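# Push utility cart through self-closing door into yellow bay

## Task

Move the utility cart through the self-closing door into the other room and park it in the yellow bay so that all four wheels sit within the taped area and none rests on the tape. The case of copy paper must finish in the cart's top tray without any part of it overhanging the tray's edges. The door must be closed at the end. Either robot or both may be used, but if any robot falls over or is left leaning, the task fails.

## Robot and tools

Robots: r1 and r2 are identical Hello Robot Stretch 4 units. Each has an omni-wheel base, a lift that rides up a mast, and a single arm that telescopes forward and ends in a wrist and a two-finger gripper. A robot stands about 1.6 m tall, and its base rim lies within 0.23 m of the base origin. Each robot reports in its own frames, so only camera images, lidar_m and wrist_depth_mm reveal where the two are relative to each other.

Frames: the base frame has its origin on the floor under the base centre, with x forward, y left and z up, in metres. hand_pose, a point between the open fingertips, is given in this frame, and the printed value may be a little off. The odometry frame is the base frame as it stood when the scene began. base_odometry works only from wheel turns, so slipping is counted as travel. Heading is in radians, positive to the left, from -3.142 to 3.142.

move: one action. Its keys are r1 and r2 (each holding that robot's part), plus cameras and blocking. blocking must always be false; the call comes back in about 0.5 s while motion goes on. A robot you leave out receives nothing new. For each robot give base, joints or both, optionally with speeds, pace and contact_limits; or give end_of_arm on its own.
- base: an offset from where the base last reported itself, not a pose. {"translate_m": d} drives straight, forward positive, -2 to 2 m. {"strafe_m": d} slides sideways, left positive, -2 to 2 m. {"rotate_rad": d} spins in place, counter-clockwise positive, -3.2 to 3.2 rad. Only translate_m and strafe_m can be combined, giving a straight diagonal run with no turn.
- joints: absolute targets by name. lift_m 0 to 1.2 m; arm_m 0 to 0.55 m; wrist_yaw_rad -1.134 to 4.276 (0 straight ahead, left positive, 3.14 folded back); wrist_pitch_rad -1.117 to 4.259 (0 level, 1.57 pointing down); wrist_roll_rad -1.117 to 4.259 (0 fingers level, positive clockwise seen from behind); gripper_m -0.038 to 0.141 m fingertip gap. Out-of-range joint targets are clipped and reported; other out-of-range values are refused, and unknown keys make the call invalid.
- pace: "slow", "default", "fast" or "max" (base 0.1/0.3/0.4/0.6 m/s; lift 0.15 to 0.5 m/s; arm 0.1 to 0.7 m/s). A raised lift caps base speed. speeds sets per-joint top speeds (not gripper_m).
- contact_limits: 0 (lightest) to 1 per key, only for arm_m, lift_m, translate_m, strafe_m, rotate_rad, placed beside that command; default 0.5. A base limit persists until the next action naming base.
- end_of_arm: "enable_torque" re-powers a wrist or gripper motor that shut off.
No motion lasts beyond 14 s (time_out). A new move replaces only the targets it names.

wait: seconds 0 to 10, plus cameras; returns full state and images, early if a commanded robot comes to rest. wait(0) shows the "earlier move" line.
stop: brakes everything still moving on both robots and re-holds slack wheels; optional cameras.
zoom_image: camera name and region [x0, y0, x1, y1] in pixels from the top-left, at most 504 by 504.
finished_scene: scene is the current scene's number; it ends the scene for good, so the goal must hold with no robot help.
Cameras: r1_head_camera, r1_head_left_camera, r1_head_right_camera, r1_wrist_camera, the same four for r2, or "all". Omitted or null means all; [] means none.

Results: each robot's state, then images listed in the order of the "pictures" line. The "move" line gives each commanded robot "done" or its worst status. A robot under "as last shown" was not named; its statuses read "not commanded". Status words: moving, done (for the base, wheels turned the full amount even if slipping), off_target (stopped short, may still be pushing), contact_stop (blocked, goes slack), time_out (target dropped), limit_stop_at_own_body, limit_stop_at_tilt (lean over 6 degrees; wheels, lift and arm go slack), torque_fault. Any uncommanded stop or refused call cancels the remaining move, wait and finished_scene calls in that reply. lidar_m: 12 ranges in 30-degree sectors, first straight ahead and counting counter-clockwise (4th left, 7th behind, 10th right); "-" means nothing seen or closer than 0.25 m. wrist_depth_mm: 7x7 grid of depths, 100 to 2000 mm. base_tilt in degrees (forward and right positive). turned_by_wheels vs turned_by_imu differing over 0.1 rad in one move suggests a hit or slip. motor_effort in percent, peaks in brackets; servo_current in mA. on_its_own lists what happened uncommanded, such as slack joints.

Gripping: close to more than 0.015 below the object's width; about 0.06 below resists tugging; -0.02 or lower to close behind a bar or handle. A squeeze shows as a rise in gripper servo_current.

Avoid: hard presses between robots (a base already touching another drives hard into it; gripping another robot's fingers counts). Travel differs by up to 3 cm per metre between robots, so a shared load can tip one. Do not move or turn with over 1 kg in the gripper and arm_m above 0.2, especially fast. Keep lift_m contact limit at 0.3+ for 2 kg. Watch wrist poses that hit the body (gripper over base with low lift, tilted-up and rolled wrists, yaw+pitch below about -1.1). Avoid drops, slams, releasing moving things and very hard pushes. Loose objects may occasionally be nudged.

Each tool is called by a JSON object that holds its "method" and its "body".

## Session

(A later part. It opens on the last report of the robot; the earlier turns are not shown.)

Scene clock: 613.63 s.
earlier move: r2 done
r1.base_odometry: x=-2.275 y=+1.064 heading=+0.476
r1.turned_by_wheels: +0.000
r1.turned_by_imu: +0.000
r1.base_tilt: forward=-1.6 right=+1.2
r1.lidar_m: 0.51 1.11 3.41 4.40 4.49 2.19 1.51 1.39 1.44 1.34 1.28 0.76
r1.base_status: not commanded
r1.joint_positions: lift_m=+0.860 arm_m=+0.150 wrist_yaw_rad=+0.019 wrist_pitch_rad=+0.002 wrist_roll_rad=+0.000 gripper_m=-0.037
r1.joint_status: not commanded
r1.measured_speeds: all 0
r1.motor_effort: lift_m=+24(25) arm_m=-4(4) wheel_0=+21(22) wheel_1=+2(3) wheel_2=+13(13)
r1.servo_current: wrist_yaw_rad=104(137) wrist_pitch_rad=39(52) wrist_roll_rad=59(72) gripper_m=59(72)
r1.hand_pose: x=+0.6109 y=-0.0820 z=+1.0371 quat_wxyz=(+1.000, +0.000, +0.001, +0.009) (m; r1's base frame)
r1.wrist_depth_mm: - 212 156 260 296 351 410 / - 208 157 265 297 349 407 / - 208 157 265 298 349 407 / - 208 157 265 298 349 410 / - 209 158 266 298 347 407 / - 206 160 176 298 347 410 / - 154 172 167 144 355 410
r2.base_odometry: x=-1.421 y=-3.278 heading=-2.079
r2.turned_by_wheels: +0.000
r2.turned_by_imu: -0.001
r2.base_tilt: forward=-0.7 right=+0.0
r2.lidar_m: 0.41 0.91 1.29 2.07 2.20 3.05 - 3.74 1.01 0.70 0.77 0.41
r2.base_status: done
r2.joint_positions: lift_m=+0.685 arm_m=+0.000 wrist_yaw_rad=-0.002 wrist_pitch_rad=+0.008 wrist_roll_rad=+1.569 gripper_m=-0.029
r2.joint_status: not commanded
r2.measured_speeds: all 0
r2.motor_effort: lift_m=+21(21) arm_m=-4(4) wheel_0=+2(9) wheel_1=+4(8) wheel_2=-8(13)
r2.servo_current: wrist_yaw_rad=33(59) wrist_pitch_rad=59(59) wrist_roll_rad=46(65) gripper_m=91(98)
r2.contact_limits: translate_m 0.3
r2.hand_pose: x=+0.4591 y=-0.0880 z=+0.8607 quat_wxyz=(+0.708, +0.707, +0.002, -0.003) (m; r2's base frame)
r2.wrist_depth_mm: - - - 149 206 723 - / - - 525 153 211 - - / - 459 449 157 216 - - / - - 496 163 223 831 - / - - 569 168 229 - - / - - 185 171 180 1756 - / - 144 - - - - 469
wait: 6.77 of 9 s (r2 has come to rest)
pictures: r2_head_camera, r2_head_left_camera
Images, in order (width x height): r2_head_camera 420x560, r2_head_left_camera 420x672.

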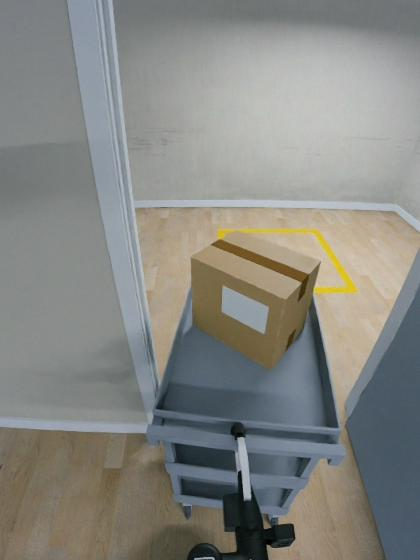

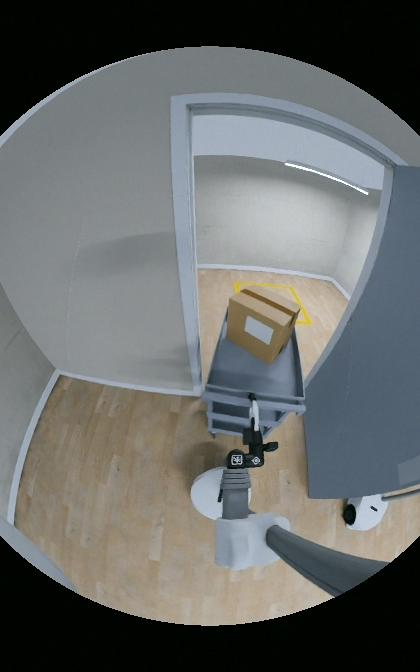

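{"method": "move", "body": {"r2": {"base":{"translate_m":0.6},"pace":"slow","contact_limits":{"translate_m":0.3}}, "blocking": false, "cameras": []}}

{"method": "wait", "body": {"seconds": 9, "cameras": ["r2_head_camera","r2_head_left_camera","r2_head_right_camera"]}}

Scene clock: 620.67 s.
move: r2 moving
r1: as last shown
r1.lidar_m: 0.50 1.12 3.40 4.40 4.48 2.18 1.50 1.39 1.43 1.38 1.27 0.73
r1.motor_effort: lift_m=+24(24) arm_m=-4(4) wheel_0=+21(22) wheel_1=+2(2) wheel_2=+13(13)
r1.servo_current: wrist_yaw_rad=111(124) wrist_pitch_rad=46(46) wrist_roll_rad=39(52) gripper_m=65(65)
r1.wrist_depth_mm: - 212 156 260 298 347 410 / - 208 156 265 297 349 410 / - 209 157 265 297 345 410 / - 208 156 266 298 347 407 / - 208 158 266 297 347 407 / - 206 159 177 297 347 410 / - 153 172 167 144 357 410
r2.base_odometry: x=-1.427 y=-3.288 heading=-2.079
r2.turned_by_wheels: +0.000
r2.turned_by_imu: +0.000
r2.base_tilt: forward=-0.7 right=+0.1
r2.lidar_m: 0.40 0.92 1.23 2.08 2.18 3.03 - 3.71 1.00 0.71 0.75 0.41
r2.base_status: translate_m moving
r2.joint_positions: lift_m=+0.685 arm_m=+0.000 wrist_yaw_rad=-0.002 wrist_pitch_rad=+0.008 wrist_roll_rad=+1.569 gripper_m=-0.029
r2.joint_status: not commanded
r2.measured_speeds: translate_m=+0.049 strafe_m=+0.000 rotate_rad=-0.001 lift_m=+0.000 arm_m=+0.000 wrist_yaw_rad=+0.000 wrist_pitch_rad=+0.000 wrist_roll_rad=+0.000
r2.motor_effort: lift_m=+21(21) arm_m=-4(4) wheel_0=+4(11) wheel_1=+5(7) wheel_2=-11(13)
r2.servo_current: wrist_yaw_rad=39(59) wrist_pitch_rad=52(52) wrist_roll_rad=46(52) gripper_m=85(91)
r2.contact_limits: translate_m 0.3
r2.hand_pose: x=+0.4591 y=-0.0880 z=+0.8607 quat_wxyz=(+0.708, +0.707, +0.002, -0.003) (m; r2's base frame)
r2.wrist_depth_mm: - - - 149 205 715 - / - - 521 153 211 - - / - 455 449 156 216 - - / - - 496 163 223 831 - / - - 574 168 229 - - / - - 186 171 179 1756 - / - - - - - - 477
pictures: none
No camera images: "cameras" was empty.

Scene clock: 627.43 s.
earlier move: r2 done
r1.base_odometry: x=-2.275 y=+1.064 heading=+0.476
r1.turned_by_wheels: +0.000
r1.turned_by_imu: +0.000
r1.base_tilt: forward=-1.6 right=+1.2
r1.lidar_m: 0.53 3.32 3.41 4.40 4.48 2.18 1.48 1.39 1.42 1.38 1.28 0.76
r1.base_status: not commanded
r1.joint_positions: lift_m=+0.860 arm_m=+0.150 wrist_yaw_rad=+0.019 wrist_pitch_rad=+0.002 wrist_roll_rad=+0.000 gripper_m=-0.037
r1.joint_status: not commanded
r1.measured_speeds: all 0
r1.on_its_own: wrist_yaw_rad is at rest, and its servo_current (117 mA) is outside its rest range (0 to 104 mA)
r1.motor_effort: lift_m=+24(25) arm_m=-4(4) wheel_0=+21(22) wheel_1=+2(3) wheel_2=+13(13)
r1.servo_current: wrist_yaw_rad=117(130) wrist_pitch_rad=46(52) wrist_roll_rad=46(72) gripper_m=52(72)
r1.hand_pose: x=+0.6109 y=-0.0820 z=+1.0371 quat_wxyz=(+1.000, +0.000, +0.001, +0.009) (m; r1's base frame)
r1.wrist_depth_mm: - 211 157 260 298 345 410 / - 208 156 266 298 345 407 / - 209 156 265 298 345 410 / - 209 157 265 297 347 410 / - 209 158 266 298 347 407 / - 206 159 176 298 347 407 / - 154 172 167 144 359 413
r2.base_odometry: x=-1.713 y=-3.801 heading=-2.079
r2.turned_by_wheels: +0.000
r2.turned_by_imu: -0.001
r2.base_tilt: forward=-0.6 right=+0.1
r2.lidar_m: 0.40 0.31 0.42 1.24 2.16 2.99 - 1.00 0.77 0.74 0.81 0.40
r2.base_status: done
r2.joint_positions: lift_m=+0.685 arm_m=+0.000 wrist_yaw_rad=-0.002 wrist_pitch_rad=+0.008 wrist_roll_rad=+1.569 gripper_m=-0.029
r2.joint_status: not commanded
r2.measured_speeds: all 0
r2.motor_effort: lift_m=+21(21) arm_m=-4(4) wheel_0=+2(11) wheel_1=+4(7) wheel_2=-7(14)
r2.servo_current: wrist_yaw_rad=39(65) wrist_pitch_rad=52(65) wrist_roll_rad=46(65) gripper_m=85(98)
r2.contact_limits: translate_m 0.3
r2.hand_pose: x=+0.4591 y=-0.0880 z=+0.8607 quat_wxyz=(+0.708, +0.707, +0.002, -0.003) (m; r2's base frame)
r2.wrist_depth_mm: - - - 148 204 1464 - / - - 512 153 209 - - / - 455 449 156 216 - - / - - 500 161 222 831 - / - - 580 168 229 - - / - - 186 171 179 1708 - / - - - - - 1576 488
wait: 6.77 of 9 s (r2 has come to rest)
pictures: r2_head_camera, r2_head_left_camera, r2_head_right_camera
Images, in order (width x height): r2_head_camera 420x560, r2_head_left_camera 420x672, r2_head_right_camera 420x672.

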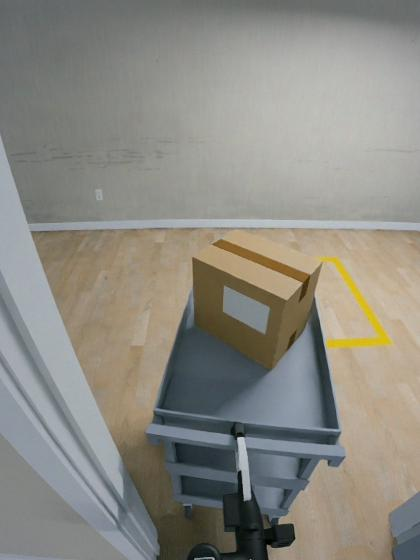

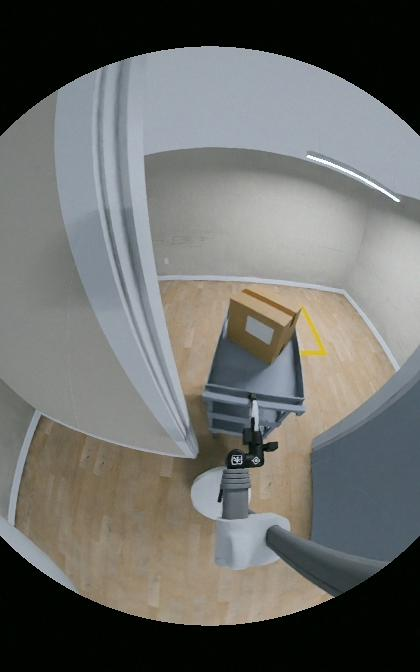

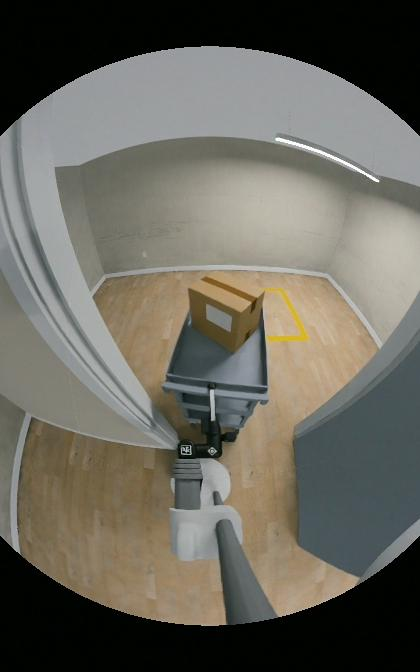

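{"method": "move", "body": {"r2": {"base":{"translate_m":0.25,"strafe_m":-0.07},"pace":"slow","contact_limits":{"translate_m":0.3}}, "blocking": false, "cameras": []}}

{"method": "wait", "body": {"seconds": 9, "cameras": []}}

{"method": "move", "body": {"r2": {"base":{"translate_m":0.3},"pace":"slow","contact_limits":{"translate_m":0.3}}, "blocking": false, "cameras": []}}

{"method": "wait", "body": {"seconds": 9, "cameras": ["r2_head_camera","r2_head_left_camera"]}}

Scene clock: 635.53 s.
move: r2 moving
r1.base_odometry: x=-2.275 y=+1.064 heading=+0.476
r1.turned_by_wheels: +0.000
r1.turned_by_imu: +0.000
r1.base_tilt: forward=-1.6 right=+1.3
r1.lidar_m: 0.51 3.31 3.39 4.37 4.49 2.19 1.47 1.39 1.43 1.35 1.28 0.74
r1.base_status: not commanded
r1.joint_positions: lift_m=+0.860 arm_m=+0.150 wrist_yaw_rad=+0.019 wrist_pitch_rad=+0.002 wrist_roll_rad=+0.000 gripper_m=-0.037
r1.joint_status: not commanded
r1.measured_speeds: all 0
r1.motor_effort: lift_m=+24(25) arm_m=-4(4) wheel_0=+21(21) wheel_1=+2(2) wheel_2=+13(13)
r1.servo_current: wrist_yaw_rad=85(117) wrist_pitch_rad=46(46) wrist_roll_rad=39(59) gripper_m=65(65)
r1.hand_pose: x=+0.6109 y=-0.0820 z=+1.0371 quat_wxyz=(+1.000, +0.000, +0.001, +0.009) (m; r1's base frame)
r1.wrist_depth_mm: - 211 156 260 297 347 410 / - 209 156 264 298 347 410 / - 209 156 265 300 347 410 / - 209 157 266 298 351 407 / - 208 158 266 297 349 407 / - 205 159 176 298 347 410 / - 153 172 167 144 357 413
r2.base_odometry: x=-1.722 y=-3.811 heading=-2.079
r2.turned_by_wheels: +0.000
r2.turned_by_imu: +0.001
r2.base_tilt: forward=-0.7 right=+0.1
r2.lidar_m: 0.41 0.33 0.40 1.16 2.15 3.04 - 1.03 0.77 0.74 0.81 0.42
r2.base_status: translate_m moving; strafe_m moving
r2.joint_positions: lift_m=+0.685 arm_m=+0.000 wrist_yaw_rad=-0.002 wrist_pitch_rad=+0.008 wrist_roll_rad=+1.569 gripper_m=-0.029
r2.joint_status: not commanded
r2.measured_speeds: translate_m=+0.050 strafe_m=-0.014 rotate_rad=+0.002 lift_m=+0.000 arm_m=+0.000 wrist_yaw_rad=+0.000 wrist_pitch_rad=+0.000 wrist_roll_rad=+0.000
r2.motor_effort: lift_m=+21(21) arm_m=-4(4) wheel_0=+8(8) wheel_1=+4(6) wheel_2=-12(12)
r2.servo_current: wrist_yaw_rad=46(52) wrist_pitch_rad=52(59) wrist_roll_rad=46(52) gripper_m=85(91)
r2.contact_limits: translate_m 0.3
r2.hand_pose: x=+0.4591 y=-0.0880 z=+0.8607 quat_wxyz=(+0.708, +0.707, +0.002, -0.003) (m; r2's base frame)
r2.wrist_depth_mm: - - - 147 203 1464 - / - - 517 152 209 - - / - 459 449 156 216 - - / - - 500 161 222 831 - / - - 574 167 229 - - / - - 185 171 177 1708 - / - - - - - 1537 469
pictures: none
No camera images: "cameras" was empty.

Scene clock: 638.87 s.
earlier move: r2 done
r1.base_odometry: x=-2.275 y=+1.064 heading=+0.476
r1.turned_by_wheels: +0.000
r1.turned_by_imu: +0.000
r1.base_tilt: forward=-1.6 right=+1.2
r1.lidar_m: 0.53 3.31 3.40 4.40 4.51 2.17 1.49 1.40 1.43 1.33 1.28 0.73
r1.base_status: not commanded
r1.joint_positions: lift_m=+0.860 arm_m=+0.150 wrist_yaw_rad=+0.019 wrist_pitch_rad=+0.002 wrist_roll_rad=+0.000 gripper_m=-0.037
r1.joint_status: not commanded
r1.measured_speeds: all 0
r1.on_its_own: wrist_yaw_rad is at rest, and its servo_current (111 mA) is outside its rest range (0 to 104 mA)
r1.motor_effort: lift_m=+25(25) arm_m=-4(4) wheel_0=+21(22) wheel_1=+2(3) wheel_2=+13(13)
r1.servo_current: wrist_yaw_rad=111(124) wrist_pitch_rad=46(52) wrist_roll_rad=59(72) gripper_m=59(65)
r1.hand_pose: x=+0.6109 y=-0.0820 z=+1.0371 quat_wxyz=(+1.000, +0.000, +0.001, +0.009) (m; r1's base frame)
r1.wrist_depth_mm: - 211 157 260 298 345 413 / - 209 157 266 297 349 407 / - 209 157 265 297 347 407 / - 208 157 266 297 349 410 / - 209 158 264 297 349 404 / - 206 159 176 298 347 413 / - 154 172 167 144 362 410
r2.base_odometry: x=-1.895 y=-3.986 heading=-2.078
r2.turned_by_wheels: +0.001
r2.turned_by_imu: +0.002
r2.base_tilt: forward=-0.7 right=+0.1
r2.lidar_m: 0.41 0.40 0.25 0.25 2.21 3.10 - 0.94 0.70 0.69 2.72 0.42
r2.base_status: done
r2.joint_positions: lift_m=+0.685 arm_m=+0.000 wrist_yaw_rad=+0.001 wrist_pitch_rad=+0.008 wrist_roll_rad=+1.569 gripper_m=-0.029
r2.joint_status: not commanded
r2.measured_speeds: all 0
r2.motor_effort: lift_m=+21(21) arm_m=-4(4) wheel_0=+7(14) wheel_1=+6(7) wheel_2=-3(12)
r2.servo_current: wrist_yaw_rad=52(65) wrist_pitch_rad=52(59) wrist_roll_rad=46(59) gripper_m=78(91)
r2.contact_limits: translate_m 0.3
r2.hand_pose: x=+0.4594 y=-0.0870 z=+0.8607 quat_wxyz=(+0.708, +0.707, +0.003, -0.002) (m; r2's base frame)
r2.wrist_depth_mm: - - - 156 213 1576 - / - - 585 158 217 759 - / - 500 449 163 222 - - / - - 480 166 226 831 - / - - 544 169 230 - - / - - 186 171 178 - - / - - - - - 535 496
wait: 3.33 of 9 s (r2 has come to rest)
pictures: none
No camera images: "cameras" was empty.

Scene clock: 639.37 s.
move: r2 moving
r1.base_odometry: x=-2.275 y=+1.064 heading=+0.476
r1.turned_by_wheels: +0.000
r1.turned_by_imu: +0.000
r1.base_tilt: forward=-1.6 right=+1.2
r1.lidar_m: 0.52 3.33 3.38 4.39 4.48 2.18 1.46 1.37 1.43 1.38 1.27 0.76
r1.base_status: not commanded
r1.joint_positions: lift_m=+0.860 arm_m=+0.150 wrist_yaw_rad=+0.019 wrist_pitch_rad=+0.002 wrist_roll_rad=+0.000 gripper_m=-0.037
r1.joint_status: not commanded
r1.measured_speeds: all 0
r1.motor_effort: lift_m=+24(25) arm_m=-4(4) wheel_0=+21(21) wheel_1=+2(2) wheel_2=+13(13)
r1.servo_current: wrist_yaw_rad=111(124) wrist_pitch_rad=46(46) wrist_roll_rad=39(59) gripper_m=59(65)
r1.hand_pose: x=+0.6109 y=-0.0820 z=+1.0371 quat_wxyz=(+1.000, +0.000, +0.001, +0.009) (m; r1's base frame)
r1.wrist_depth_mm: - 212 156 260 298 345 410 / - 209 156 266 298 347 410 / - 208 156 265 297 345 404 / - 209 157 266 297 347 407 / - 209 158 266 298 349 404 / - 207 159 177 298 347 410 / - 154 172 168 144 357 410
r2.base_odometry: x=-1.901 y=-3.997 heading=-2.078
r2.turned_by_wheels: +0.000
r2.turned_by_imu: +0.000
r2.base_tilt: forward=-0.7 right=+0.1
r2.lidar_m: 0.40 0.44 0.25 0.25 2.23 3.11 - 0.96 0.72 0.69 2.72 0.41
r2.base_status: translate_m moving
r2.joint_positions: lift_m=+0.685 arm_m=+0.000 wrist_yaw_rad=+0.001 wrist_pitch_rad=+0.008 wrist_roll_rad=+1.569 gripper_m=-0.029
r2.joint_status: not commanded
r2.measured_speeds: translate_m=+0.049 strafe_m=-0.001 rotate_rad=-0.001 lift_m=+0.000 arm_m=+0.000 wrist_yaw_rad=+0.000 wrist_pitch_rad=+0.000 wrist_roll_rad=+0.000
r2.motor_effort: lift_m=+21(21) arm_m=-4(4) wheel_0=+11(11) wheel_1=+7(8) wheel_2=-11(11)
r2.servo_current: wrist_yaw_rad=52(52) wrist_pitch_rad=52(52) wrist_roll_rad=33(46) gripper_m=85(91)
r2.contact_limits: translate_m 0.3
r2.hand_pose: x=+0.4594 y=-0.0870 z=+0.8607 quat_wxyz=(+0.708, +0.707, +0.003, -0.002) (m; r2's base frame)
r2.wrist_depth_mm: - - - 157 215 1661 - / - - 603 159 219 - - / - 504 452 163 222 - - / - - 484 167 226 820 - / - - 544 169 230 - - / - - 185 172 178 - - / - - - - - 535 480
pictures: none
No camera images: "cameras" was empty.

Scene clock: 643.13 s.
earlier move: r2 done
r1.base_odometry: x=-2.275 y=+1.064 heading=+0.476
r1.turned_by_wheels: +0.000
r1.turned_by_imu: +0.000
r1.base_tilt: forward=-1.6 right=+1.2
r1.lidar_m: 0.53 3.31 3.37 4.39 4.48 2.19 1.49 1.37 1.43 1.37 1.25 0.75
r1.base_status: not commanded
r1.joint_positions: lift_m=+0.860 arm_m=+0.150 wrist_yaw_rad=+0.019 wrist_pitch_rad=+0.002 wrist_roll_rad=+0.000 gripper_m=-0.037
r1.joint_status: not commanded
r1.measured_speeds: all 0
r1.motor_effort: lift_m=+24(25) arm_m=-4(4) wheel_0=+21(21) wheel_1=+2(2) wheel_2=+13(13)
r1.servo_current: wrist_yaw_rad=85(143) wrist_pitch_rad=39(59) wrist_roll_rad=33(65) gripper_m=65(72)
r1.hand_pose: x=+0.6109 y=-0.0820 z=+1.0371 quat_wxyz=(+1.000, +0.000, +0.001, +0.009) (m; r1's base frame)
r1.wrist_depth_mm: - 211 156 262 297 347 407 / - 208 157 266 298 347 407 / - 208 158 265 298 347 413 / - 209 157 266 300 347 404 / - 209 158 266 298 345 410 / - 206 159 176 298 347 413 / - 153 172 167 144 359 410
r2.base_odometry: x=-2.041 y=-4.248 heading=-2.078
r2.turned_by_wheels: +0.000
r2.turned_by_imu: -0.001
r2.base_tilt: forward=-0.7 right=+0.1
r2.lidar_m: 0.39 0.43 2.22 0.57 0.27 0.37 - 0.96 0.76 0.77 2.75 0.42
r2.base_status: done
r2.joint_positions: lift_m=+0.685 arm_m=+0.000 wrist_yaw_rad=-0.001 wrist_pitch_rad=+0.008 wrist_roll_rad=+1.569 gripper_m=-0.029
r2.joint_status: not commanded
r2.measured_speeds: all 0
r2.motor_effort: lift_m=+21(21) arm_m=-4(4) wheel_0=+2(11) wheel_1=+3(8) wheel_2=-6(12)
r2.servo_current: wrist_yaw_rad=33(59) wrist_pitch_rad=46(59) wrist_roll_rad=52(59) gripper_m=85(98)
r2.contact_limits: translate_m 0.3
r2.hand_pose: x=+0.4592 y=-0.0877 z=+0.8607 quat_wxyz=(+0.708, +0.707, +0.002, -0.003) (m; r2's base frame)
r2.wrist_depth_mm: - - - 160 219 1661 - / - - - 163 223 750 - / - - 469 166 225 820 - / - - 477 226 229 831 - / - - 539 170 231 - - / - - 185 172 179 - - / - - - - - 554 484
wait: 3.77 of 9 s (r2 has come to rest)
pictures: r2_head_camera, r2_head_left_camera
Images, in order (width x height): r2_head_camera 420x560, r2_head_left_camera 420x672.

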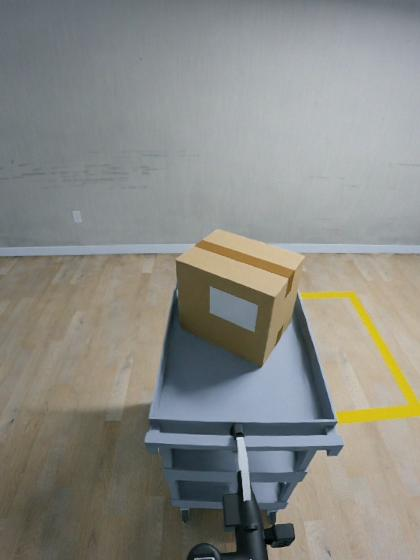

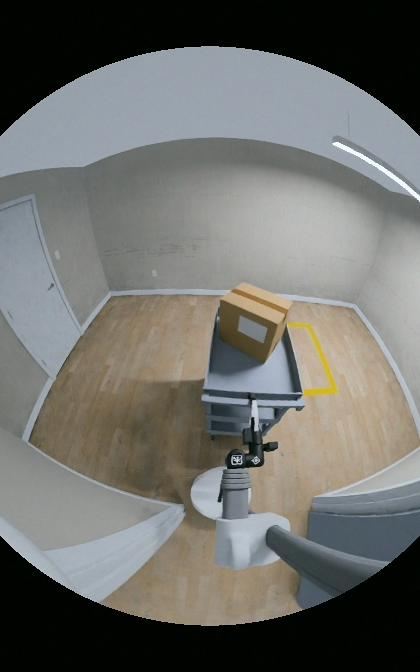

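{"method": "move", "body": {"r2": {"base":{"translate_m":0.12},"pace":"slow","contact_limits":{"translate_m":0.3}}, "blocking": false, "cameras": []}}

{"method": "wait", "body": {"seconds": 5, "cameras": []}}

{"method": "move", "body": {"r2": {"base":{"translate_m":0.08,"strafe_m":0.27},"pace":"slow"}, "blocking": false, "cameras": []}}

{"method": "wait", "body": {"seconds": 6, "cameras": ["r2_head_camera","r2_head_left_camera"]}}

Scene clock: 669.50 s.
move: r2 moving
r1: as last shown
r1.lidar_m: 0.54 3.32 3.39 4.38 4.49 2.19 1.49 1.39 1.43 1.37 1.26 0.73
r1.servo_current: wrist_yaw_rad=117(130) wrist_pitch_rad=39(52) wrist_roll_rad=59(59) gripper_m=59(65)
r1.wrist_depth_mm: - 211 157 260 297 345 410 / - 208 156 265 298 347 407 / - 208 156 265 297 347 407 / - 210 157 265 298 347 410 / - 209 158 266 298 349 410 / - 206 159 176 298 349 410 / - 154 172 167 144 359 410
r2.base_odometry: x=-2.047 y=-4.259 heading=-2.078
r2.turned_by_wheels: +0.000
r2.turned_by_imu: +0.001
r2.base_tilt: forward=-0.7 right=+0.1
r2.lidar_m: 0.40 0.43 2.20 0.58 0.29 0.40 - 0.98 0.75 0.77 2.73 0.41
r2.base_status: translate_m moving
r2.joint_positions: lift_m=+0.685 arm_m=+0.000 wrist_yaw_rad=-0.001 wrist_pitch_rad=+0.008 wrist_roll_rad=+1.569 gripper_m=-0.029
r2.joint_status: not commanded
r2.measured_speeds: translate_m=+0.050 strafe_m=+0.000 rotate_rad=+0.003 lift_m=+0.000 arm_m=+0.000 wrist_yaw_rad=+0.000 wrist_pitch_rad=+0.000 wrist_roll_rad=+0.000
r2.motor_effort: lift_m=+21(21) arm_m=-4(4) wheel_0=+3(6) wheel_1=+7(7) wheel_2=-12(12)
r2.servo_current: wrist_yaw_rad=39(59) wrist_pitch_rad=59(59) wrist_roll_rad=39(59) gripper_m=85(91)
r2.contact_limits: translate_m 0.3
r2.hand_pose: x=+0.4592 y=-0.0877 z=+0.8607 quat_wxyz=(+0.708, +0.707, +0.002, -0.003) (m; r2's base frame)
r2.wrist_depth_mm: - - - 161 218 1708 - / - - - 163 222 759 - / - - 466 166 225 820 - / - - 477 226 228 831 - / - - 535 171 231 - - / - - 185 172 177 - - / - - - - - 549 484
pictures: none
No camera images: "cameras" was empty.

Scene clock: 671.47 s.
earlier move: r2 done
r1.base_odometry: x=-2.275 y=+1.064 heading=+0.476
r1.turned_by_wheels: +0.000
r1.turned_by_imu: +0.000
r1.base_tilt: forward=-1.6 right=+1.2
r1.lidar_m: 0.51 3.31 3.39 4.40 4.50 2.18 1.49 1.40 1.43 1.38 1.26 0.76
r1.base_status: not commanded
r1.joint_positions: lift_m=+0.860 arm_m=+0.150 wrist_yaw_rad=+0.019 wrist_pitch_rad=+0.002 wrist_roll_rad=+0.000 gripper_m=-0.037
r1.joint_status: not commanded
r1.measured_speeds: all 0
r1.motor_effort: lift_m=+24(25) arm_m=-4(4) wheel_0=+20(22) wheel_1=+2(2) wheel_2=+13(13)
r1.servo_current: wrist_yaw_rad=91(130) wrist_pitch_rad=39(52) wrist_roll_rad=33(59) gripper_m=59(72)
r1.hand_pose: x=+0.6109 y=-0.0820 z=+1.0371 quat_wxyz=(+1.000, +0.000, +0.001, +0.009) (m; r1's base frame)
r1.wrist_depth_mm: - 212 156 262 297 347 410 / - 209 156 266 297 345 407 / - 209 157 266 297 347 407 / - 208 157 266 297 347 407 / - 209 158 266 298 347 410 / - 206 159 176 300 349 410 / - 153 173 167 144 359 415
r2.base_odometry: x=-2.099 y=-4.352 heading=-2.078
r2.turned_by_wheels: +0.000
r2.turned_by_imu: +0.000
r2.base_tilt: forward=-0.7 right=+0.1
r2.lidar_m: 0.39 0.43 2.19 0.94 0.37 0.38 - 0.97 0.79 1.12 2.73 0.41
r2.base_status: done
r2.joint_positions: lift_m=+0.685 arm_m=+0.000 wrist_yaw_rad=-0.001 wrist_pitch_rad=+0.008 wrist_roll_rad=+1.569 gripper_m=-0.029
r2.joint_status: not commanded
r2.measured_speeds: all 0
r2.motor_effort: lift_m=+21(21) arm_m=-3(4) wheel_0=+3(9) wheel_1=+5(7) wheel_2=-7(13)
r2.servo_current: wrist_yaw_rad=52(65) wrist_pitch_rad=59(59) wrist_roll_rad=46(59) gripper_m=85(91)
r2.contact_limits: translate_m 0.3
r2.hand_pose: x=+0.4592 y=-0.0877 z=+0.8607 quat_wxyz=(+0.708, +0.707, +0.002, -0.003) (m; r2's base frame)
r2.wrist_depth_mm: - - - 161 219 1661 - / - - - 163 222 759 - / - - 462 166 224 820 - / - - 477 226 228 831 - / - - 535 170 231 - - / - - 185 172 178 - - / - - - - - 549 484
wait: 1.97 of 5 s (r2 has come to rest)
pictures: none
No camera images: "cameras" was empty.

Scene clock: 671.97 s.
move: r2 moving
r1: as last shown
r1.lidar_m: 0.52 3.31 3.40 4.36 4.49 2.16 1.49 1.39 1.42 1.36 1.24 0.75
r1.motor_effort: lift_m=+24(25) arm_m=-4(4) wheel_0=+21(21) wheel_1=+2(2) wheel_2=+13(13)
r1.servo_current: wrist_yaw_rad=98(124) wrist_pitch_rad=46(46) wrist_roll_rad=46(65) gripper_m=65(65)
r1.wrist_depth_mm: - 211 156 260 297 347 410 / - 208 157 265 297 347 410 / - 209 156 266 297 347 404 / - 209 156 266 298 349 407 / - 209 157 267 297 345 410 / - 206 159 176 298 349 413 / - 154 172 168 144 357 410
r2.base_odometry: x=-2.090 y=-4.362 heading=-2.079
r2.turned_by_wheels: -0.001
r2.turned_by_imu: -0.001
r2.base_tilt: forward=-0.7 right=+0.1
r2.lidar_m: 0.37 0.43 2.18 0.97 0.34 0.35 - 1.00 0.82 1.13 2.77 0.42
r2.base_status: translate_m moving; strafe_m moving
r2.joint_positions: lift_m=+0.685 arm_m=+0.000 wrist_yaw_rad=-0.001 wrist_pitch_rad=+0.008 wrist_roll_rad=+1.569 gripper_m=-0.029
r2.joint_status: not commanded
r2.measured_speeds: translate_m=+0.014 strafe_m=+0.048 rotate_rad=+0.002 lift_m=+0.000 arm_m=+0.000 wrist_yaw_rad=+0.000 wrist_pitch_rad=+0.000 wrist_roll_rad=+0.000
r2.motor_effort: lift_m=+21(21) arm_m=-4(4) wheel_0=-8(12) wheel_1=+9(9) wheel_2=-10(10)
r2.servo_current: wrist_yaw_rad=46(52) wrist_pitch_rad=46(59) wrist_roll_rad=46(59) gripper_m=91(91)
r2.hand_pose: x=+0.4592 y=-0.0878 z=+0.8607 quat_wxyz=(+0.708, +0.707, +0.002, -0.003) (m; r2's base frame)
r2.wrist_depth_mm: - - - 160 218 1661 - / - - 615 162 220 750 - / - - 459 165 224 820 - / - - 480 167 228 820 - / - - 544 169 230 - - / - - 185 172 178 - - / - - - - - 544 484
pictures: none
No camera images: "cameras" was empty.

Scene clock: 675.53 s.
earlier move: r2 done
r1.base_odometry: x=-2.275 y=+1.064 heading=+0.476
r1.turned_by_wheels: +0.000
r1.turned_by_imu: +0.000
r1.base_tilt: forward=-1.6 right=+1.2
r1.lidar_m: 0.52 3.32 3.40 4.37 4.50 2.17 1.48 1.39 1.40 1.36 1.27 0.76
r1.base_status: not commanded
r1.joint_positions: lift_m=+0.860 arm_m=+0.150 wrist_yaw_rad=+0.019 wrist_pitch_rad=+0.002 wrist_roll_rad=+0.000 gripper_m=-0.037
r1.joint_status: not commanded
r1.measured_speeds: all 0
r1.on_its_own: wrist_yaw_rad is at rest, and its servo_current (117 mA) is outside its rest range (0 to 104 mA)
r1.motor_effort: lift_m=+24(25) arm_m=-4(4) wheel_0=+21(22) wheel_1=+2(2) wheel_2=+13(13)
r1.servo_current: wrist_yaw_rad=117(130) wrist_pitch_rad=46(59) wrist_roll_rad=46(72) gripper_m=59(72)
r1.hand_pose: x=+0.6109 y=-0.0820 z=+1.0371 quat_wxyz=(+1.000, +0.000, +0.001, +0.009) (m; r1's base frame)
r1.wrist_depth_mm: - 211 157 262 297 345 410 / - 209 156 267 297 347 407 / - 208 157 265 297 349 410 / - 208 156 266 297 349 410 / - 209 158 265 298 349 407 / - 206 159 176 297 347 407 / - 153 171 167 144 359 413
r2.base_odometry: x=-1.902 y=-4.553 heading=-2.079
r2.turned_by_wheels: +0.000
r2.turned_by_imu: +0.000
r2.base_tilt: forward=-0.7 right=+0.0
r2.lidar_m: 0.45 2.57 1.90 1.23 0.44 0.35 0.30 1.36 1.07 1.44 3.04 0.37
r2.base_status: done
r2.joint_positions: lift_m=+0.685 arm_m=+0.000 wrist_yaw_rad=-0.002 wrist_pitch_rad=+0.008 wrist_roll_rad=+1.569 gripper_m=-0.029
r2.joint_status: not commanded
r2.measured_speeds: all 0
r2.motor_effort: lift_m=+21(21) arm_m=-4(4) wheel_0=-6(14) wheel_1=+4(9) wheel_2=-5(11)
r2.servo_current: wrist_yaw_rad=39(65) wrist_pitch_rad=52(59) wrist_roll_rad=33(59) gripper_m=85(91)
r2.hand_pose: x=+0.4592 y=-0.0879 z=+0.8607 quat_wxyz=(+0.708, +0.707, +0.002, -0.003) (m; r2's base frame)
r2.wrist_depth_mm: - 394 389 106 163 - - / - 407 410 117 175 - - / - - 496 125 189 - - / - - 634 136 206 - - / - - - 148 225 1708 - / - - 186 168 178 1618 473 / - - - - - 1618 1205
wait: 3.57 of 6 s (r2 has come to rest)
pictures: r2_head_camera, r2_head_left_camera
Images, in order (width x height): r2_head_camera 420x560, r2_head_left_camera 420x672.

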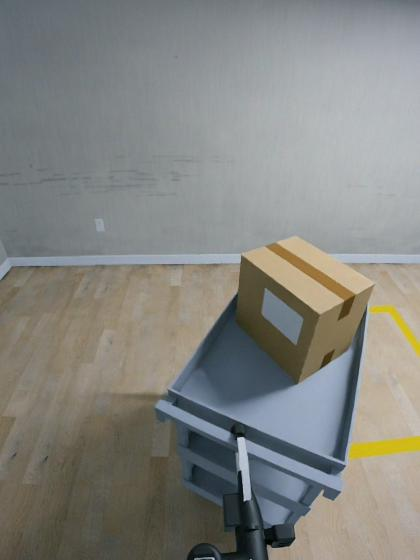

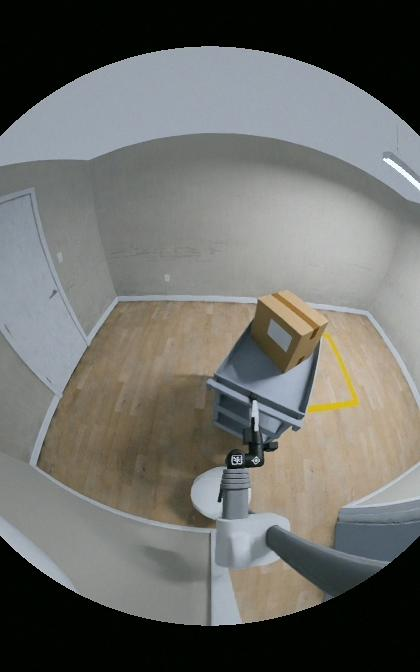

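{"method": "move", "body": {"r2": {"base":{"translate_m":0.42,"strafe_m":-0.22},"pace":"slow"}, "blocking": false, "cameras": []}}

{"method": "wait", "body": {"seconds": 7, "cameras": ["r2_head_camera","r2_head_left_camera"]}}

Scene clock: 680.97 s.
move: r2 moving
r1.base_odometry: x=-2.275 y=+1.064 heading=+0.476
r1.turned_by_wheels: +0.000
r1.turned_by_imu: +0.000
r1.base_tilt: forward=-1.6 right=+1.2
r1.lidar_m: 0.53 3.32 3.38 4.41 4.49 2.20 1.49 1.40 1.42 1.37 1.28 0.73
r1.base_status: not commanded
r1.joint_positions: lift_m=+0.860 arm_m=+0.150 wrist_yaw_rad=+0.019 wrist_pitch_rad=+0.002 wrist_roll_rad=+0.000 gripper_m=-0.037
r1.joint_status: not commanded
r1.measured_speeds: all 0
r1.motor_effort: lift_m=+24(25) arm_m=-4(4) wheel_0=+21(22) wheel_1=+2(2) wheel_2=+13(13)
r1.servo_current: wrist_yaw_rad=117(117) wrist_pitch_rad=46(46) wrist_roll_rad=52(59) gripper_m=65(65)
r1.hand_pose: x=+0.6109 y=-0.0820 z=+1.0371 quat_wxyz=(+1.000, +0.000, +0.001, +0.009) (m; r1's base frame)
r1.wrist_depth_mm: - 212 156 260 298 347 413 / - 208 156 265 297 347 410 / - 209 157 266 298 345 410 / - 209 156 265 298 347 407 / - 208 157 265 298 349 407 / - 206 159 177 300 349 410 / - 153 172 167 144 357 415
r2.base_odometry: x=-1.914 y=-4.561 heading=-2.078
r2.turned_by_wheels: +0.000
r2.turned_by_imu: +0.001
r2.base_tilt: forward=-0.7 right=+0.1
r2.lidar_m: 0.45 2.59 1.92 1.28 0.48 0.35 0.33 1.37 1.08 1.48 3.03 0.35
r2.base_status: translate_m moving; strafe_m moving
r2.joint_positions: lift_m=+0.685 arm_m=+0.000 wrist_yaw_rad=-0.002 wrist_pitch_rad=+0.008 wrist_roll_rad=+1.569 gripper_m=-0.029
r2.joint_status: not commanded
r2.measured_speeds: translate_m=+0.048 strafe_m=-0.025 rotate_rad=-0.001 lift_m=+0.000 arm_m=+0.000 wrist_yaw_rad=+0.000 wrist_pitch_rad=+0.000 wrist_roll_rad=+0.000
r2.motor_effort: lift_m=+21(21) arm_m=-4(4) wheel_0=+11(12) wheel_1=+7(7) wheel_2=-10(14)
r2.servo_current: wrist_yaw_rad=33(46) wrist_pitch_rad=52(52) wrist_roll_rad=52(59) gripper_m=85(91)
r2.hand_pose: x=+0.4592 y=-0.0879 z=+0.8607 quat_wxyz=(+0.708, +0.707, +0.002, -0.003) (m; r2's base frame)
r2.wrist_depth_mm: - 382 379 103 157 - - / - 404 404 110 170 - - / - - 504 118 184 - - / - - - 131 203 - - / - - - 144 223 1661 521 / - - 185 164 176 1618 480 / - - - - - 1618 1160
pictures: none
No camera images: "cameras" was empty.

Scene clock: 686.37 s.
earlier move: r2 done
r1.base_odometry: x=-2.275 y=+1.064 heading=+0.476
r1.turned_by_wheels: +0.000
r1.turned_by_imu: +0.000
r1.base_tilt: forward=-1.6 right=+1.2
r1.lidar_m: 0.52 3.32 3.39 4.39 4.47 2.17 1.46 1.37 1.44 1.38 1.28 0.76
r1.base_status: not commanded
r1.joint_positions: lift_m=+0.860 arm_m=+0.150 wrist_yaw_rad=+0.019 wrist_pitch_rad=+0.002 wrist_roll_rad=+0.000 gripper_m=-0.037
r1.joint_status: not commanded
r1.measured_speeds: all 0
r1.motor_effort: lift_m=+24(25) arm_m=-4(4) wheel_0=+21(22) wheel_1=+2(3) wheel_2=+13(13)
r1.servo_current: wrist_yaw_rad=98(137) wrist_pitch_rad=39(52) wrist_roll_rad=33(72) gripper_m=65(72)
r1.hand_pose: x=+0.6109 y=-0.0820 z=+1.0371 quat_wxyz=(+1.000, +0.000, +0.001, +0.009) (m; r1's base frame)
r1.wrist_depth_mm: - 211 156 262 297 347 410 / - 208 156 265 298 347 410 / - 209 157 265 297 347 407 / - 208 157 266 298 347 410 / - 208 158 266 297 347 407 / - 206 159 176 298 349 410 / - 154 172 167 144 357 413
r2.base_odometry: x=-2.298 y=-4.813 heading=-2.078
r2.turned_by_wheels: +0.000
r2.turned_by_imu: +0.003
r2.base_tilt: forward=-0.7 right=+0.1
r2.lidar_m: 0.40 0.46 2.14 2.03 1.02 0.76 0.84 1.16 1.09 2.69 2.83 0.42
r2.base_status: done
r2.joint_positions: lift_m=+0.685 arm_m=+0.000 wrist_yaw_rad=+0.003 wrist_pitch_rad=+0.008 wrist_roll_rad=+1.569 gripper_m=-0.029
r2.joint_status: not commanded
r2.measured_speeds: all 0
r2.motor_effort: lift_m=+21(21) arm_m=-4(4) wheel_0=+7(16) wheel_1=+5(8) wheel_2=-5(14)
r2.servo_current: wrist_yaw_rad=46(65) wrist_pitch_rad=46(59) wrist_roll_rad=39(59) gripper_m=85(91)
r2.hand_pose: x=+0.4595 y=-0.0866 z=+0.8607 quat_wxyz=(+0.708, +0.707, +0.004, -0.002) (m; r2's base frame)
r2.wrist_depth_mm: - - - 142 196 - - / - 484 484 147 204 768 - / - 436 442 151 211 - - / - 508 504 158 220 831 - / - - 597 166 228 - - / - - 183 170 177 1618 530 / - - - - - 1430 473
wait: 5.40 of 7 s (r2 has come to rest)
pictures: r2_head_camera, r2_head_left_camera
Images, in order (width x height): r2_head_camera 420x560, r2_head_left_camera 420x672.

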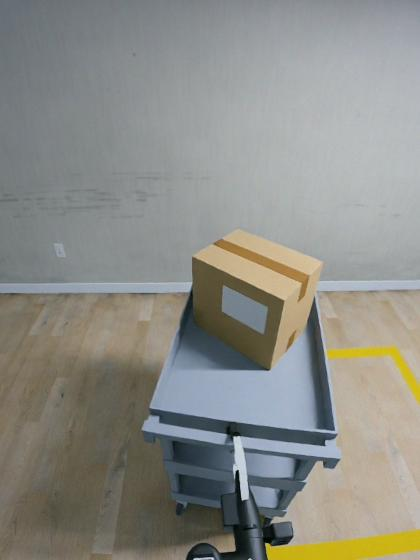

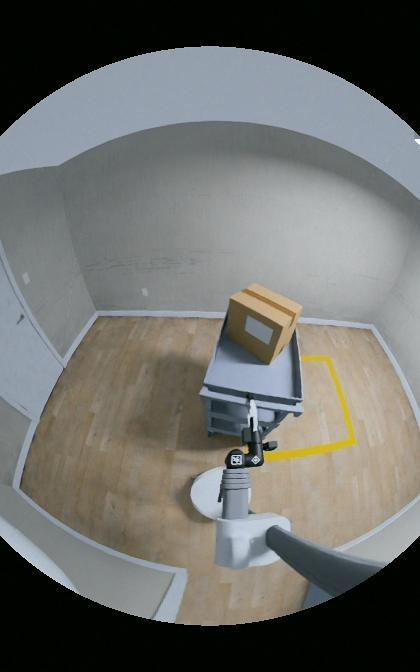

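{"method": "zoom_image", "body": {"camera": "r2_head_left_camera", "region": [180, 260, 400, 540]}}

{"method": "wait", "body": {"seconds": 0, "cameras": ["r2_head_right_camera","r2_wrist_camera"]}}

Scaled by 1.800 from the camera's 420x672 image, which has a finer 600x960 frame.

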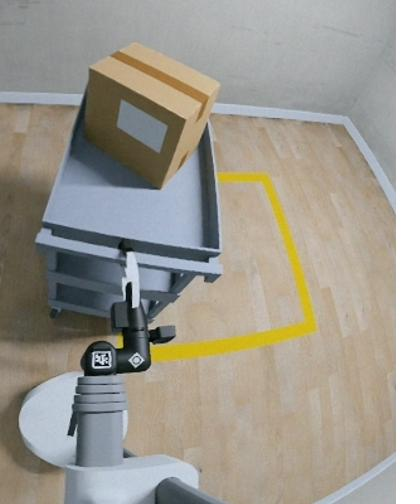

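Scene clock: 693.33 s.
r1.base_odometry: x=-2.275 y=+1.064 heading=+0.476
r1.turned_by_wheels: +0.000
r1.turned_by_imu: +0.000
r1.base_tilt: forward=-1.6 right=+1.2
r1.lidar_m: 0.52 3.32 3.37 4.38 4.49 2.20 1.48 1.38 1.44 1.35 1.28 0.74
r1.base_status: not commanded
r1.joint_positions: lift_m=+0.860 arm_m=+0.150 wrist_yaw_rad=+0.019 wrist_pitch_rad=+0.002 wrist_roll_rad=+0.000 gripper_m=-0.037
r1.joint_status: not commanded
r1.measured_speeds: all 0
r1.on_its_own: wrist_yaw_rad is at rest, and its servo_current (111 mA) is outside its rest range (0 to 104 mA)
r1.motor_effort: lift_m=+24(25) arm_m=-4(4) wheel_0=+21(22) wheel_1=+2(3) wheel_2=+13(13)
r1.servo_current: wrist_yaw_rad=111(137) wrist_pitch_rad=46(52) wrist_roll_rad=39(72) gripper_m=59(72)
r1.hand_pose: x=+0.6109 y=-0.0820 z=+1.0371 quat_wxyz=(+1.000, +0.000, +0.001, +0.009) (m; r1's base frame)
r1.wrist_depth_mm: - 211 156 262 297 349 410 / - 208 156 265 297 349 413 / - 208 156 266 298 347 407 / - 209 156 265 298 347 407 / - 209 158 265 297 345 404 / - 206 160 176 298 349 410 / - 153 172 167 144 357 413
r2.base_odometry: x=-2.298 y=-4.813 heading=-2.078
r2.turned_by_wheels: +0.000
r2.turned_by_imu: +0.000
r2.base_tilt: forward=-0.7 right=+0.0
r2.lidar_m: 0.41 0.44 2.11 2.05 1.05 0.77 0.83 1.15 1.12 2.69 2.83 0.37
r2.base_status: done
r2.joint_positions: lift_m=+0.685 arm_m=+0.000 wrist_yaw_rad=+0.003 wrist_pitch_rad=+0.008 wrist_roll_rad=+1.569 gripper_m=-0.029
r2.joint_status: not commanded
r2.measured_speeds: all 0
r2.motor_effort: lift_m=+21(21) arm_m=-3(4) wheel_0=+6(16) wheel_1=+5(8) wheel_2=-5(14)
r2.servo_current: wrist_yaw_rad=46(65) wrist_pitch_rad=46(59) wrist_roll_rad=46(59) gripper_m=91(91)
r2.hand_pose: x=+0.4595 y=-0.0866 z=+0.8607 quat_wxyz=(+0.708, +0.707, +0.004, -0.002) (m; r2's base frame)
r2.wrist_depth_mm: - - - 141 196 - - / - 484 480 147 204 778 - / - 439 442 151 211 - - / - 500 504 158 219 820 - / - - 591 166 227 - - / - - 183 170 177 1576 530 / - - - - - 1430 477
pictures: r2_head_right_camera, r2_wrist_camera
Images, in order (width x height): r2_head_right_camera 420x672, r2_wrist_camera 616x392.

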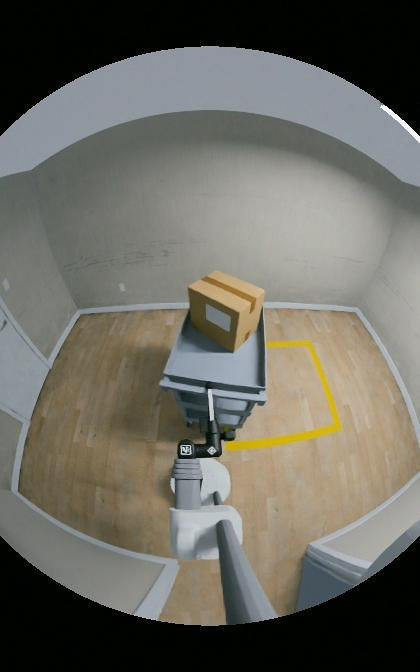

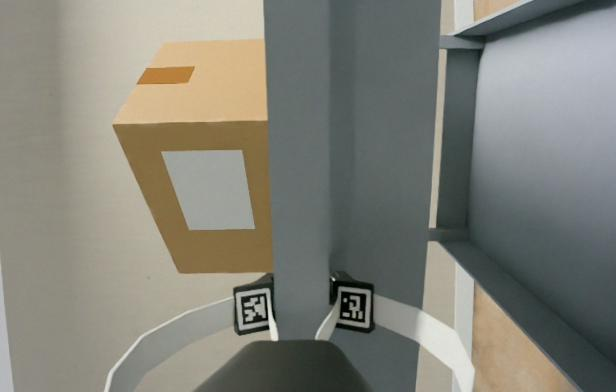

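{"method": "move", "body": {"r2": {"base":{"strafe_m":-0.38},"pace":"slow"}, "blocking": false, "cameras": []}}

{"method": "wait", "body": {"seconds": 7, "cameras": ["r2_head_camera","r2_head_left_camera"]}}

Scene clock: 708.73 s.
move: r2 moving
r1.base_odometry: x=-2.275 y=+1.064 heading=+0.476
r1.turned_by_wheels: +0.000
r1.turned_by_imu: +0.000
r1.base_tilt: forward=-1.6 right=+1.2
r1.lidar_m: 0.54 3.32 3.39 4.38 4.49 2.19 1.48 1.38 1.44 1.36 1.28 0.73
r1.base_status: not commanded
r1.joint_positions: lift_m=+0.860 arm_m=+0.150 wrist_yaw_rad=+0.019 wrist_pitch_rad=+0.002 wrist_roll_rad=+0.000 gripper_m=-0.037
r1.joint_status: not commanded
r1.measured_speeds: all 0
r1.motor_effort: lift_m=+24(24) arm_m=-4(4) wheel_0=+21(21) wheel_1=+2(3) wheel_2=+13(13)
r1.servo_current: wrist_yaw_rad=104(130) wrist_pitch_rad=46(52) wrist_roll_rad=39(59) gripper_m=59(65)
r1.hand_pose: x=+0.6109 y=-0.0820 z=+1.0371 quat_wxyz=(+1.000, +0.000, +0.001, +0.009) (m; r1's base frame)
r1.wrist_depth_mm: - 212 156 262 297 349 410 / - 208 157 264 297 347 410 / - 208 157 265 297 347 407 / - 209 157 264 297 349 410 / - 208 158 267 298 347 404 / - 206 159 177 297 347 410 / - 153 173 168 144 357 410
r2.base_odometry: x=-2.311 y=-4.806 heading=-2.078
r2.turned_by_wheels: +0.000
r2.turned_by_imu: +0.001
r2.base_tilt: forward=-0.6 right=+0.0
r2.lidar_m: 0.39 0.44 2.13 2.05 1.03 0.77 0.84 1.12 1.08 2.67 2.80 0.41
r2.base_status: strafe_m moving
r2.joint_positions: lift_m=+0.685 arm_m=+0.000 wrist_yaw_rad=+0.003 wrist_pitch_rad=+0.008 wrist_roll_rad=+1.569 gripper_m=-0.029
r2.joint_status: not commanded
r2.measured_speeds: translate_m=+0.001 strafe_m=-0.055 rotate_rad=-0.004 lift_m=+0.000 arm_m=+0.000 wrist_yaw_rad=+0.000 wrist_pitch_rad=+0.000 wrist_roll_rad=+0.000
r2.motor_effort: lift_m=+21(21) arm_m=-4(4) wheel_0=+11(15) wheel_1=-7(7) wheel_2=-2(4)
r2.servo_current: wrist_yaw_rad=46(52) wrist_pitch_rad=52(52) wrist_roll_rad=52(65) gripper_m=78(91)
r2.hand_pose: x=+0.4596 y=-0.0865 z=+0.8607 quat_wxyz=(+0.708, +0.707, +0.004, -0.002) (m; r2's base frame)
r2.wrist_depth_mm: - - - 143 198 - - / - 496 492 148 205 778 - / - 436 436 152 212 - - / - 504 500 158 220 831 - / - - 585 166 228 - - / - - 182 170 177 1618 - / - - - - - 1397 480
pictures: none
No camera images: "cameras" was empty.

Scene clock: 713.17 s.
earlier move: r2 done
r1.base_odometry: x=-2.275 y=+1.064 heading=+0.476
r1.turned_by_wheels: +0.000
r1.turned_by_imu: +0.000
r1.base_tilt: forward=-1.6 right=+1.3
r1.lidar_m: 0.52 3.31 3.38 4.39 4.49 2.19 1.50 1.38 1.42 1.37 1.27 0.75
r1.base_status: not commanded
r1.joint_positions: lift_m=+0.860 arm_m=+0.150 wrist_yaw_rad=+0.019 wrist_pitch_rad=+0.002 wrist_roll_rad=+0.000 gripper_m=-0.037
r1.joint_status: not commanded
r1.measured_speeds: all 0
r1.on_its_own: wrist_yaw_rad is at rest, and its servo_current (111 mA) is outside its rest range (0 to 104 mA)
r1.motor_effort: lift_m=+24(25) arm_m=-4(4) wheel_0=+21(21) wheel_1=+2(3) wheel_2=+13(13)
r1.servo_current: wrist_yaw_rad=111(130) wrist_pitch_rad=46(52) wrist_roll_rad=46(72) gripper_m=65(72)
r1.hand_pose: x=+0.6109 y=-0.0820 z=+1.0371 quat_wxyz=(+1.000, +0.000, +0.001, +0.009) (m; r1's base frame)
r1.wrist_depth_mm: - 211 156 260 296 347 410 / - 209 157 267 298 347 410 / - 209 157 265 297 347 407 / - 210 156 266 297 349 407 / - 208 157 266 298 347 410 / - 206 159 176 298 347 413 / - 154 172 168 144 357 413
r2.base_odometry: x=-2.630 y=-4.629 heading=-2.078
r2.turned_by_wheels: +0.000
r2.turned_by_imu: +0.002
r2.base_tilt: forward=-0.6 right=+0.1
r2.lidar_m: 0.34 0.32 2.50 2.43 1.06 0.96 1.37 0.88 1.12 2.31 2.42 0.45
r2.base_status: done
r2.joint_positions: lift_m=+0.685 arm_m=+0.000 wrist_yaw_rad=+0.003 wrist_pitch_rad=+0.008 wrist_roll_rad=+1.569 gripper_m=-0.029
r2.joint_status: not commanded
r2.measured_speeds: all 0
r2.motor_effort: lift_m=+21(21) arm_m=-4(4) wheel_0=+5(15) wheel_1=-5(8) wheel_2=+0(4)
r2.servo_current: wrist_yaw_rad=52(59) wrist_pitch_rad=46(59) wrist_roll_rad=52(65) gripper_m=85(91)
r2.hand_pose: x=+0.4596 y=-0.0864 z=+0.8607 quat_wxyz=(+0.708, +0.707, +0.004, -0.002) (m; r2's base frame)
r2.wrist_depth_mm: - - - 239 312 319 319 / - - - 219 290 1537 1160 / - - - 205 271 1756 492 / - - - 193 254 768 - / - 466 469 185 241 831 - / - 469 186 173 177 - - / - 137 492 - 220 - -
wait: 4.43 of 7 s (r2 has come to rest)
pictures: r2_head_camera, r2_head_left_camera
Images, in order (width x height): r2_head_camera 420x560, r2_head_left_camera 420x672.

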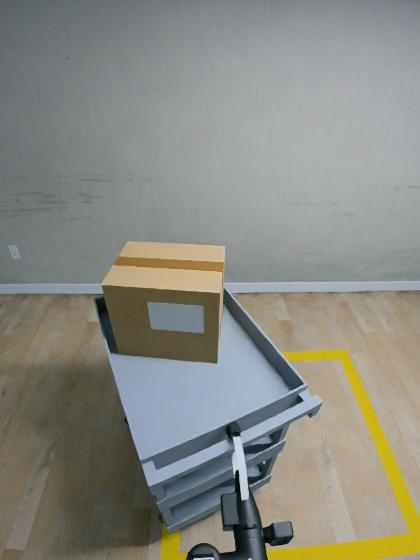

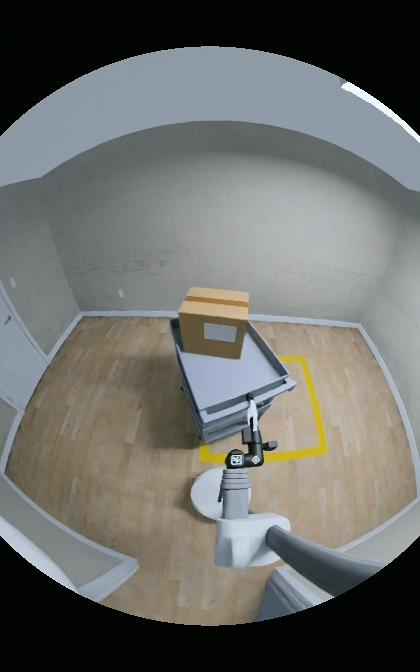

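{"method": "move", "body": {"r2": {"base":{"translate_m":-0.4,"strafe_m":-0.24},"pace":"slow"}, "blocking": false, "cameras": []}}

{"method": "wait", "body": {"seconds": 7, "cameras": ["r2_head_camera","r2_head_left_camera"]}}

Scene clock: 718.37 s.
move: r2 moving
r1.base_odometry: x=-2.275 y=+1.064 heading=+0.476
r1.turned_by_wheels: +0.000
r1.turned_by_imu: +0.000
r1.base_tilt: forward=-1.6 right=+1.2
r1.lidar_m: 0.53 3.33 3.39 4.39 4.50 2.18 1.48 1.38 1.43 1.37 1.28 0.76
r1.base_status: not commanded
r1.joint_positions: lift_m=+0.860 arm_m=+0.150 wrist_yaw_rad=+0.019 wrist_pitch_rad=+0.002 wrist_roll_rad=+0.000 gripper_m=-0.037
r1.joint_status: not commanded
r1.measured_speeds: all 0
r1.motor_effort: lift_m=+24(25) arm_m=-4(4) wheel_0=+21(21) wheel_1=+2(2) wheel_2=+13(13)
r1.servo_current: wrist_yaw_rad=117(130) wrist_pitch_rad=39(46) wrist_roll_rad=59(65) gripper_m=65(65)
r1.hand_pose: x=+0.6109 y=-0.0820 z=+1.0371 quat_wxyz=(+1.000, +0.000, +0.001, +0.009) (m; r1's base frame)
r1.wrist_depth_mm: - 211 156 262 298 347 410 / - 208 156 265 298 347 407 / - 209 156 265 297 347 407 / - 209 156 266 296 347 407 / - 210 157 266 298 347 413 / - 207 159 176 298 347 410 / - 153 172 167 144 357 410
r2.base_odometry: x=-2.631 y=-4.615 heading=-2.077
r2.turned_by_wheels: +0.001
r2.turned_by_imu: +0.001
r2.base_tilt: forward=-0.7 right=+0.0
r2.lidar_m: 0.33 0.31 2.52 2.43 1.04 0.96 1.38 0.84 1.11 2.30 2.41 0.46
r2.base_status: translate_m moving; strafe_m moving
r2.joint_positions: lift_m=+0.685 arm_m=+0.000 wrist_yaw_rad=+0.004 wrist_pitch_rad=+0.008 wrist_roll_rad=+1.569 gripper_m=-0.029
r2.joint_status: not commanded
r2.measured_speeds: translate_m=-0.048 strafe_m=-0.028 rotate_rad=-0.002 lift_m=+0.000 arm_m=+0.000 wrist_yaw_rad=+0.000 wrist_pitch_rad=+0.000 wrist_roll_rad=+0.000
r2.motor_effort: lift_m=+21(21) arm_m=-3(4) wheel_0=+6(11) wheel_1=-8(8) wheel_2=+15(16)
r2.servo_current: wrist_yaw_rad=52(52) wrist_pitch_rad=52(52) wrist_roll_rad=46(52) gripper_m=91(91)
r2.hand_pose: x=+0.4596 y=-0.0862 z=+0.8607 quat_wxyz=(+0.708, +0.707, +0.004, -0.001) (m; r2's base frame)
r2.wrist_depth_mm: - - - 239 312 319 319 / - - - 220 293 1537 1182 / - - - 206 271 1661 504 / - - - 193 255 768 - / - 462 466 184 242 842 - / - 473 186 173 177 - - / - 137 492 - 219 - -
pictures: none
No camera images: "cameras" was empty.

Scene clock: 723.70 s.
earlier move: r2 done
r1.base_odometry: x=-2.275 y=+1.064 heading=+0.476
r1.turned_by_wheels: +0.000
r1.turned_by_imu: +0.000
r1.base_tilt: forward=-1.6 right=+1.2
r1.lidar_m: 0.53 3.30 3.41 4.37 4.50 2.17 1.49 1.36 1.43 1.36 1.26 0.74
r1.base_status: not commanded
r1.joint_positions: lift_m=+0.860 arm_m=+0.150 wrist_yaw_rad=+0.019 wrist_pitch_rad=+0.002 wrist_roll_rad=+0.000 gripper_m=-0.037
r1.joint_status: not commanded
r1.measured_speeds: all 0
r1.motor_effort: lift_m=+24(25) arm_m=-4(4) wheel_0=+21(21) wheel_1=+2(3) wheel_2=+13(13)
r1.servo_current: wrist_yaw_rad=104(130) wrist_pitch_rad=46(52) wrist_roll_rad=59(72) gripper_m=59(72)
r1.hand_pose: x=+0.6109 y=-0.0820 z=+1.0371 quat_wxyz=(+1.000, +0.000, +0.001, +0.009) (m; r1's base frame)
r1.wrist_depth_mm: - 211 157 260 297 345 407 / - 208 156 266 297 345 407 / - 209 157 265 297 349 410 / - 209 156 265 298 347 407 / - 208 157 265 298 349 404 / - 206 159 176 298 349 407 / - 154 172 167 144 359 410
r2.base_odometry: x=-2.646 y=-4.163 heading=-2.078
r2.turned_by_wheels: -0.001
r2.turned_by_imu: -0.001
r2.base_tilt: forward=-0.7 right=+0.1
r2.lidar_m: 0.33 0.34 2.76 1.34 0.89 3.93 0.53 0.42 0.55 1.61 2.17 0.47
r2.base_status: done
r2.joint_positions: lift_m=+0.685 arm_m=+0.000 wrist_yaw_rad=+0.001 wrist_pitch_rad=+0.008 wrist_roll_rad=+1.569 gripper_m=-0.029
r2.joint_status: not commanded
r2.measured_speeds: all 0
r2.motor_effort: lift_m=+21(21) arm_m=-3(4) wheel_0=+1(11) wheel_1=-5(9) wheel_2=+6(16)
r2.servo_current: wrist_yaw_rad=46(65) wrist_pitch_rad=46(59) wrist_roll_rad=52(59) gripper_m=85(98)
r2.hand_pose: x=+0.4594 y=-0.0871 z=+0.8607 quat_wxyz=(+0.708, +0.707, +0.003, -0.002) (m; r2's base frame)
r2.wrist_depth_mm: - - - 281 309 310 315 / - - - 216 285 1808 1182 / - - - 204 270 1863 504 / - - - 191 255 788 - / - - 469 183 239 831 - / - - 185 173 173 - - / - - 496 - 220 - -
wait: 5.33 of 7 s (r2 has come to rest)
pictures: r2_head_camera, r2_head_left_camera
Images, in order (width x height): r2_head_camera 420x560, r2_head_left_camera 420x672.

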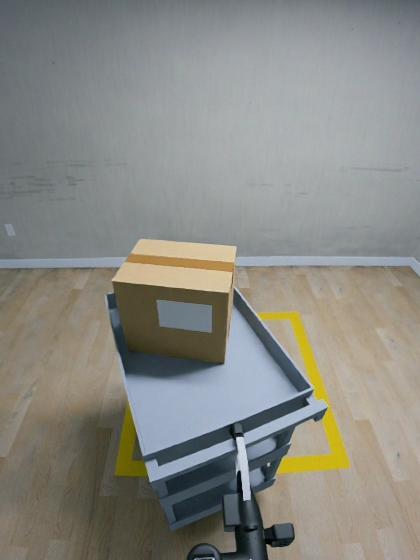

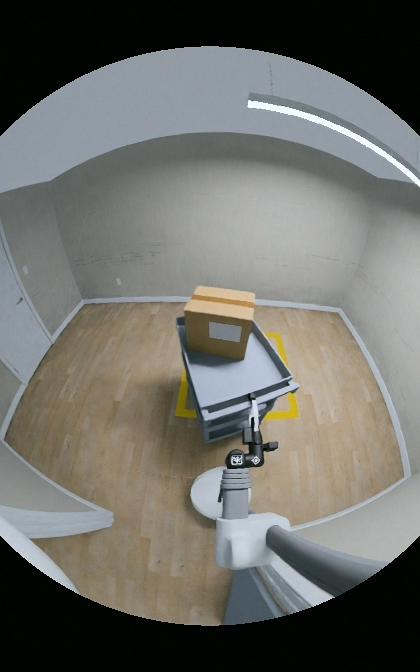

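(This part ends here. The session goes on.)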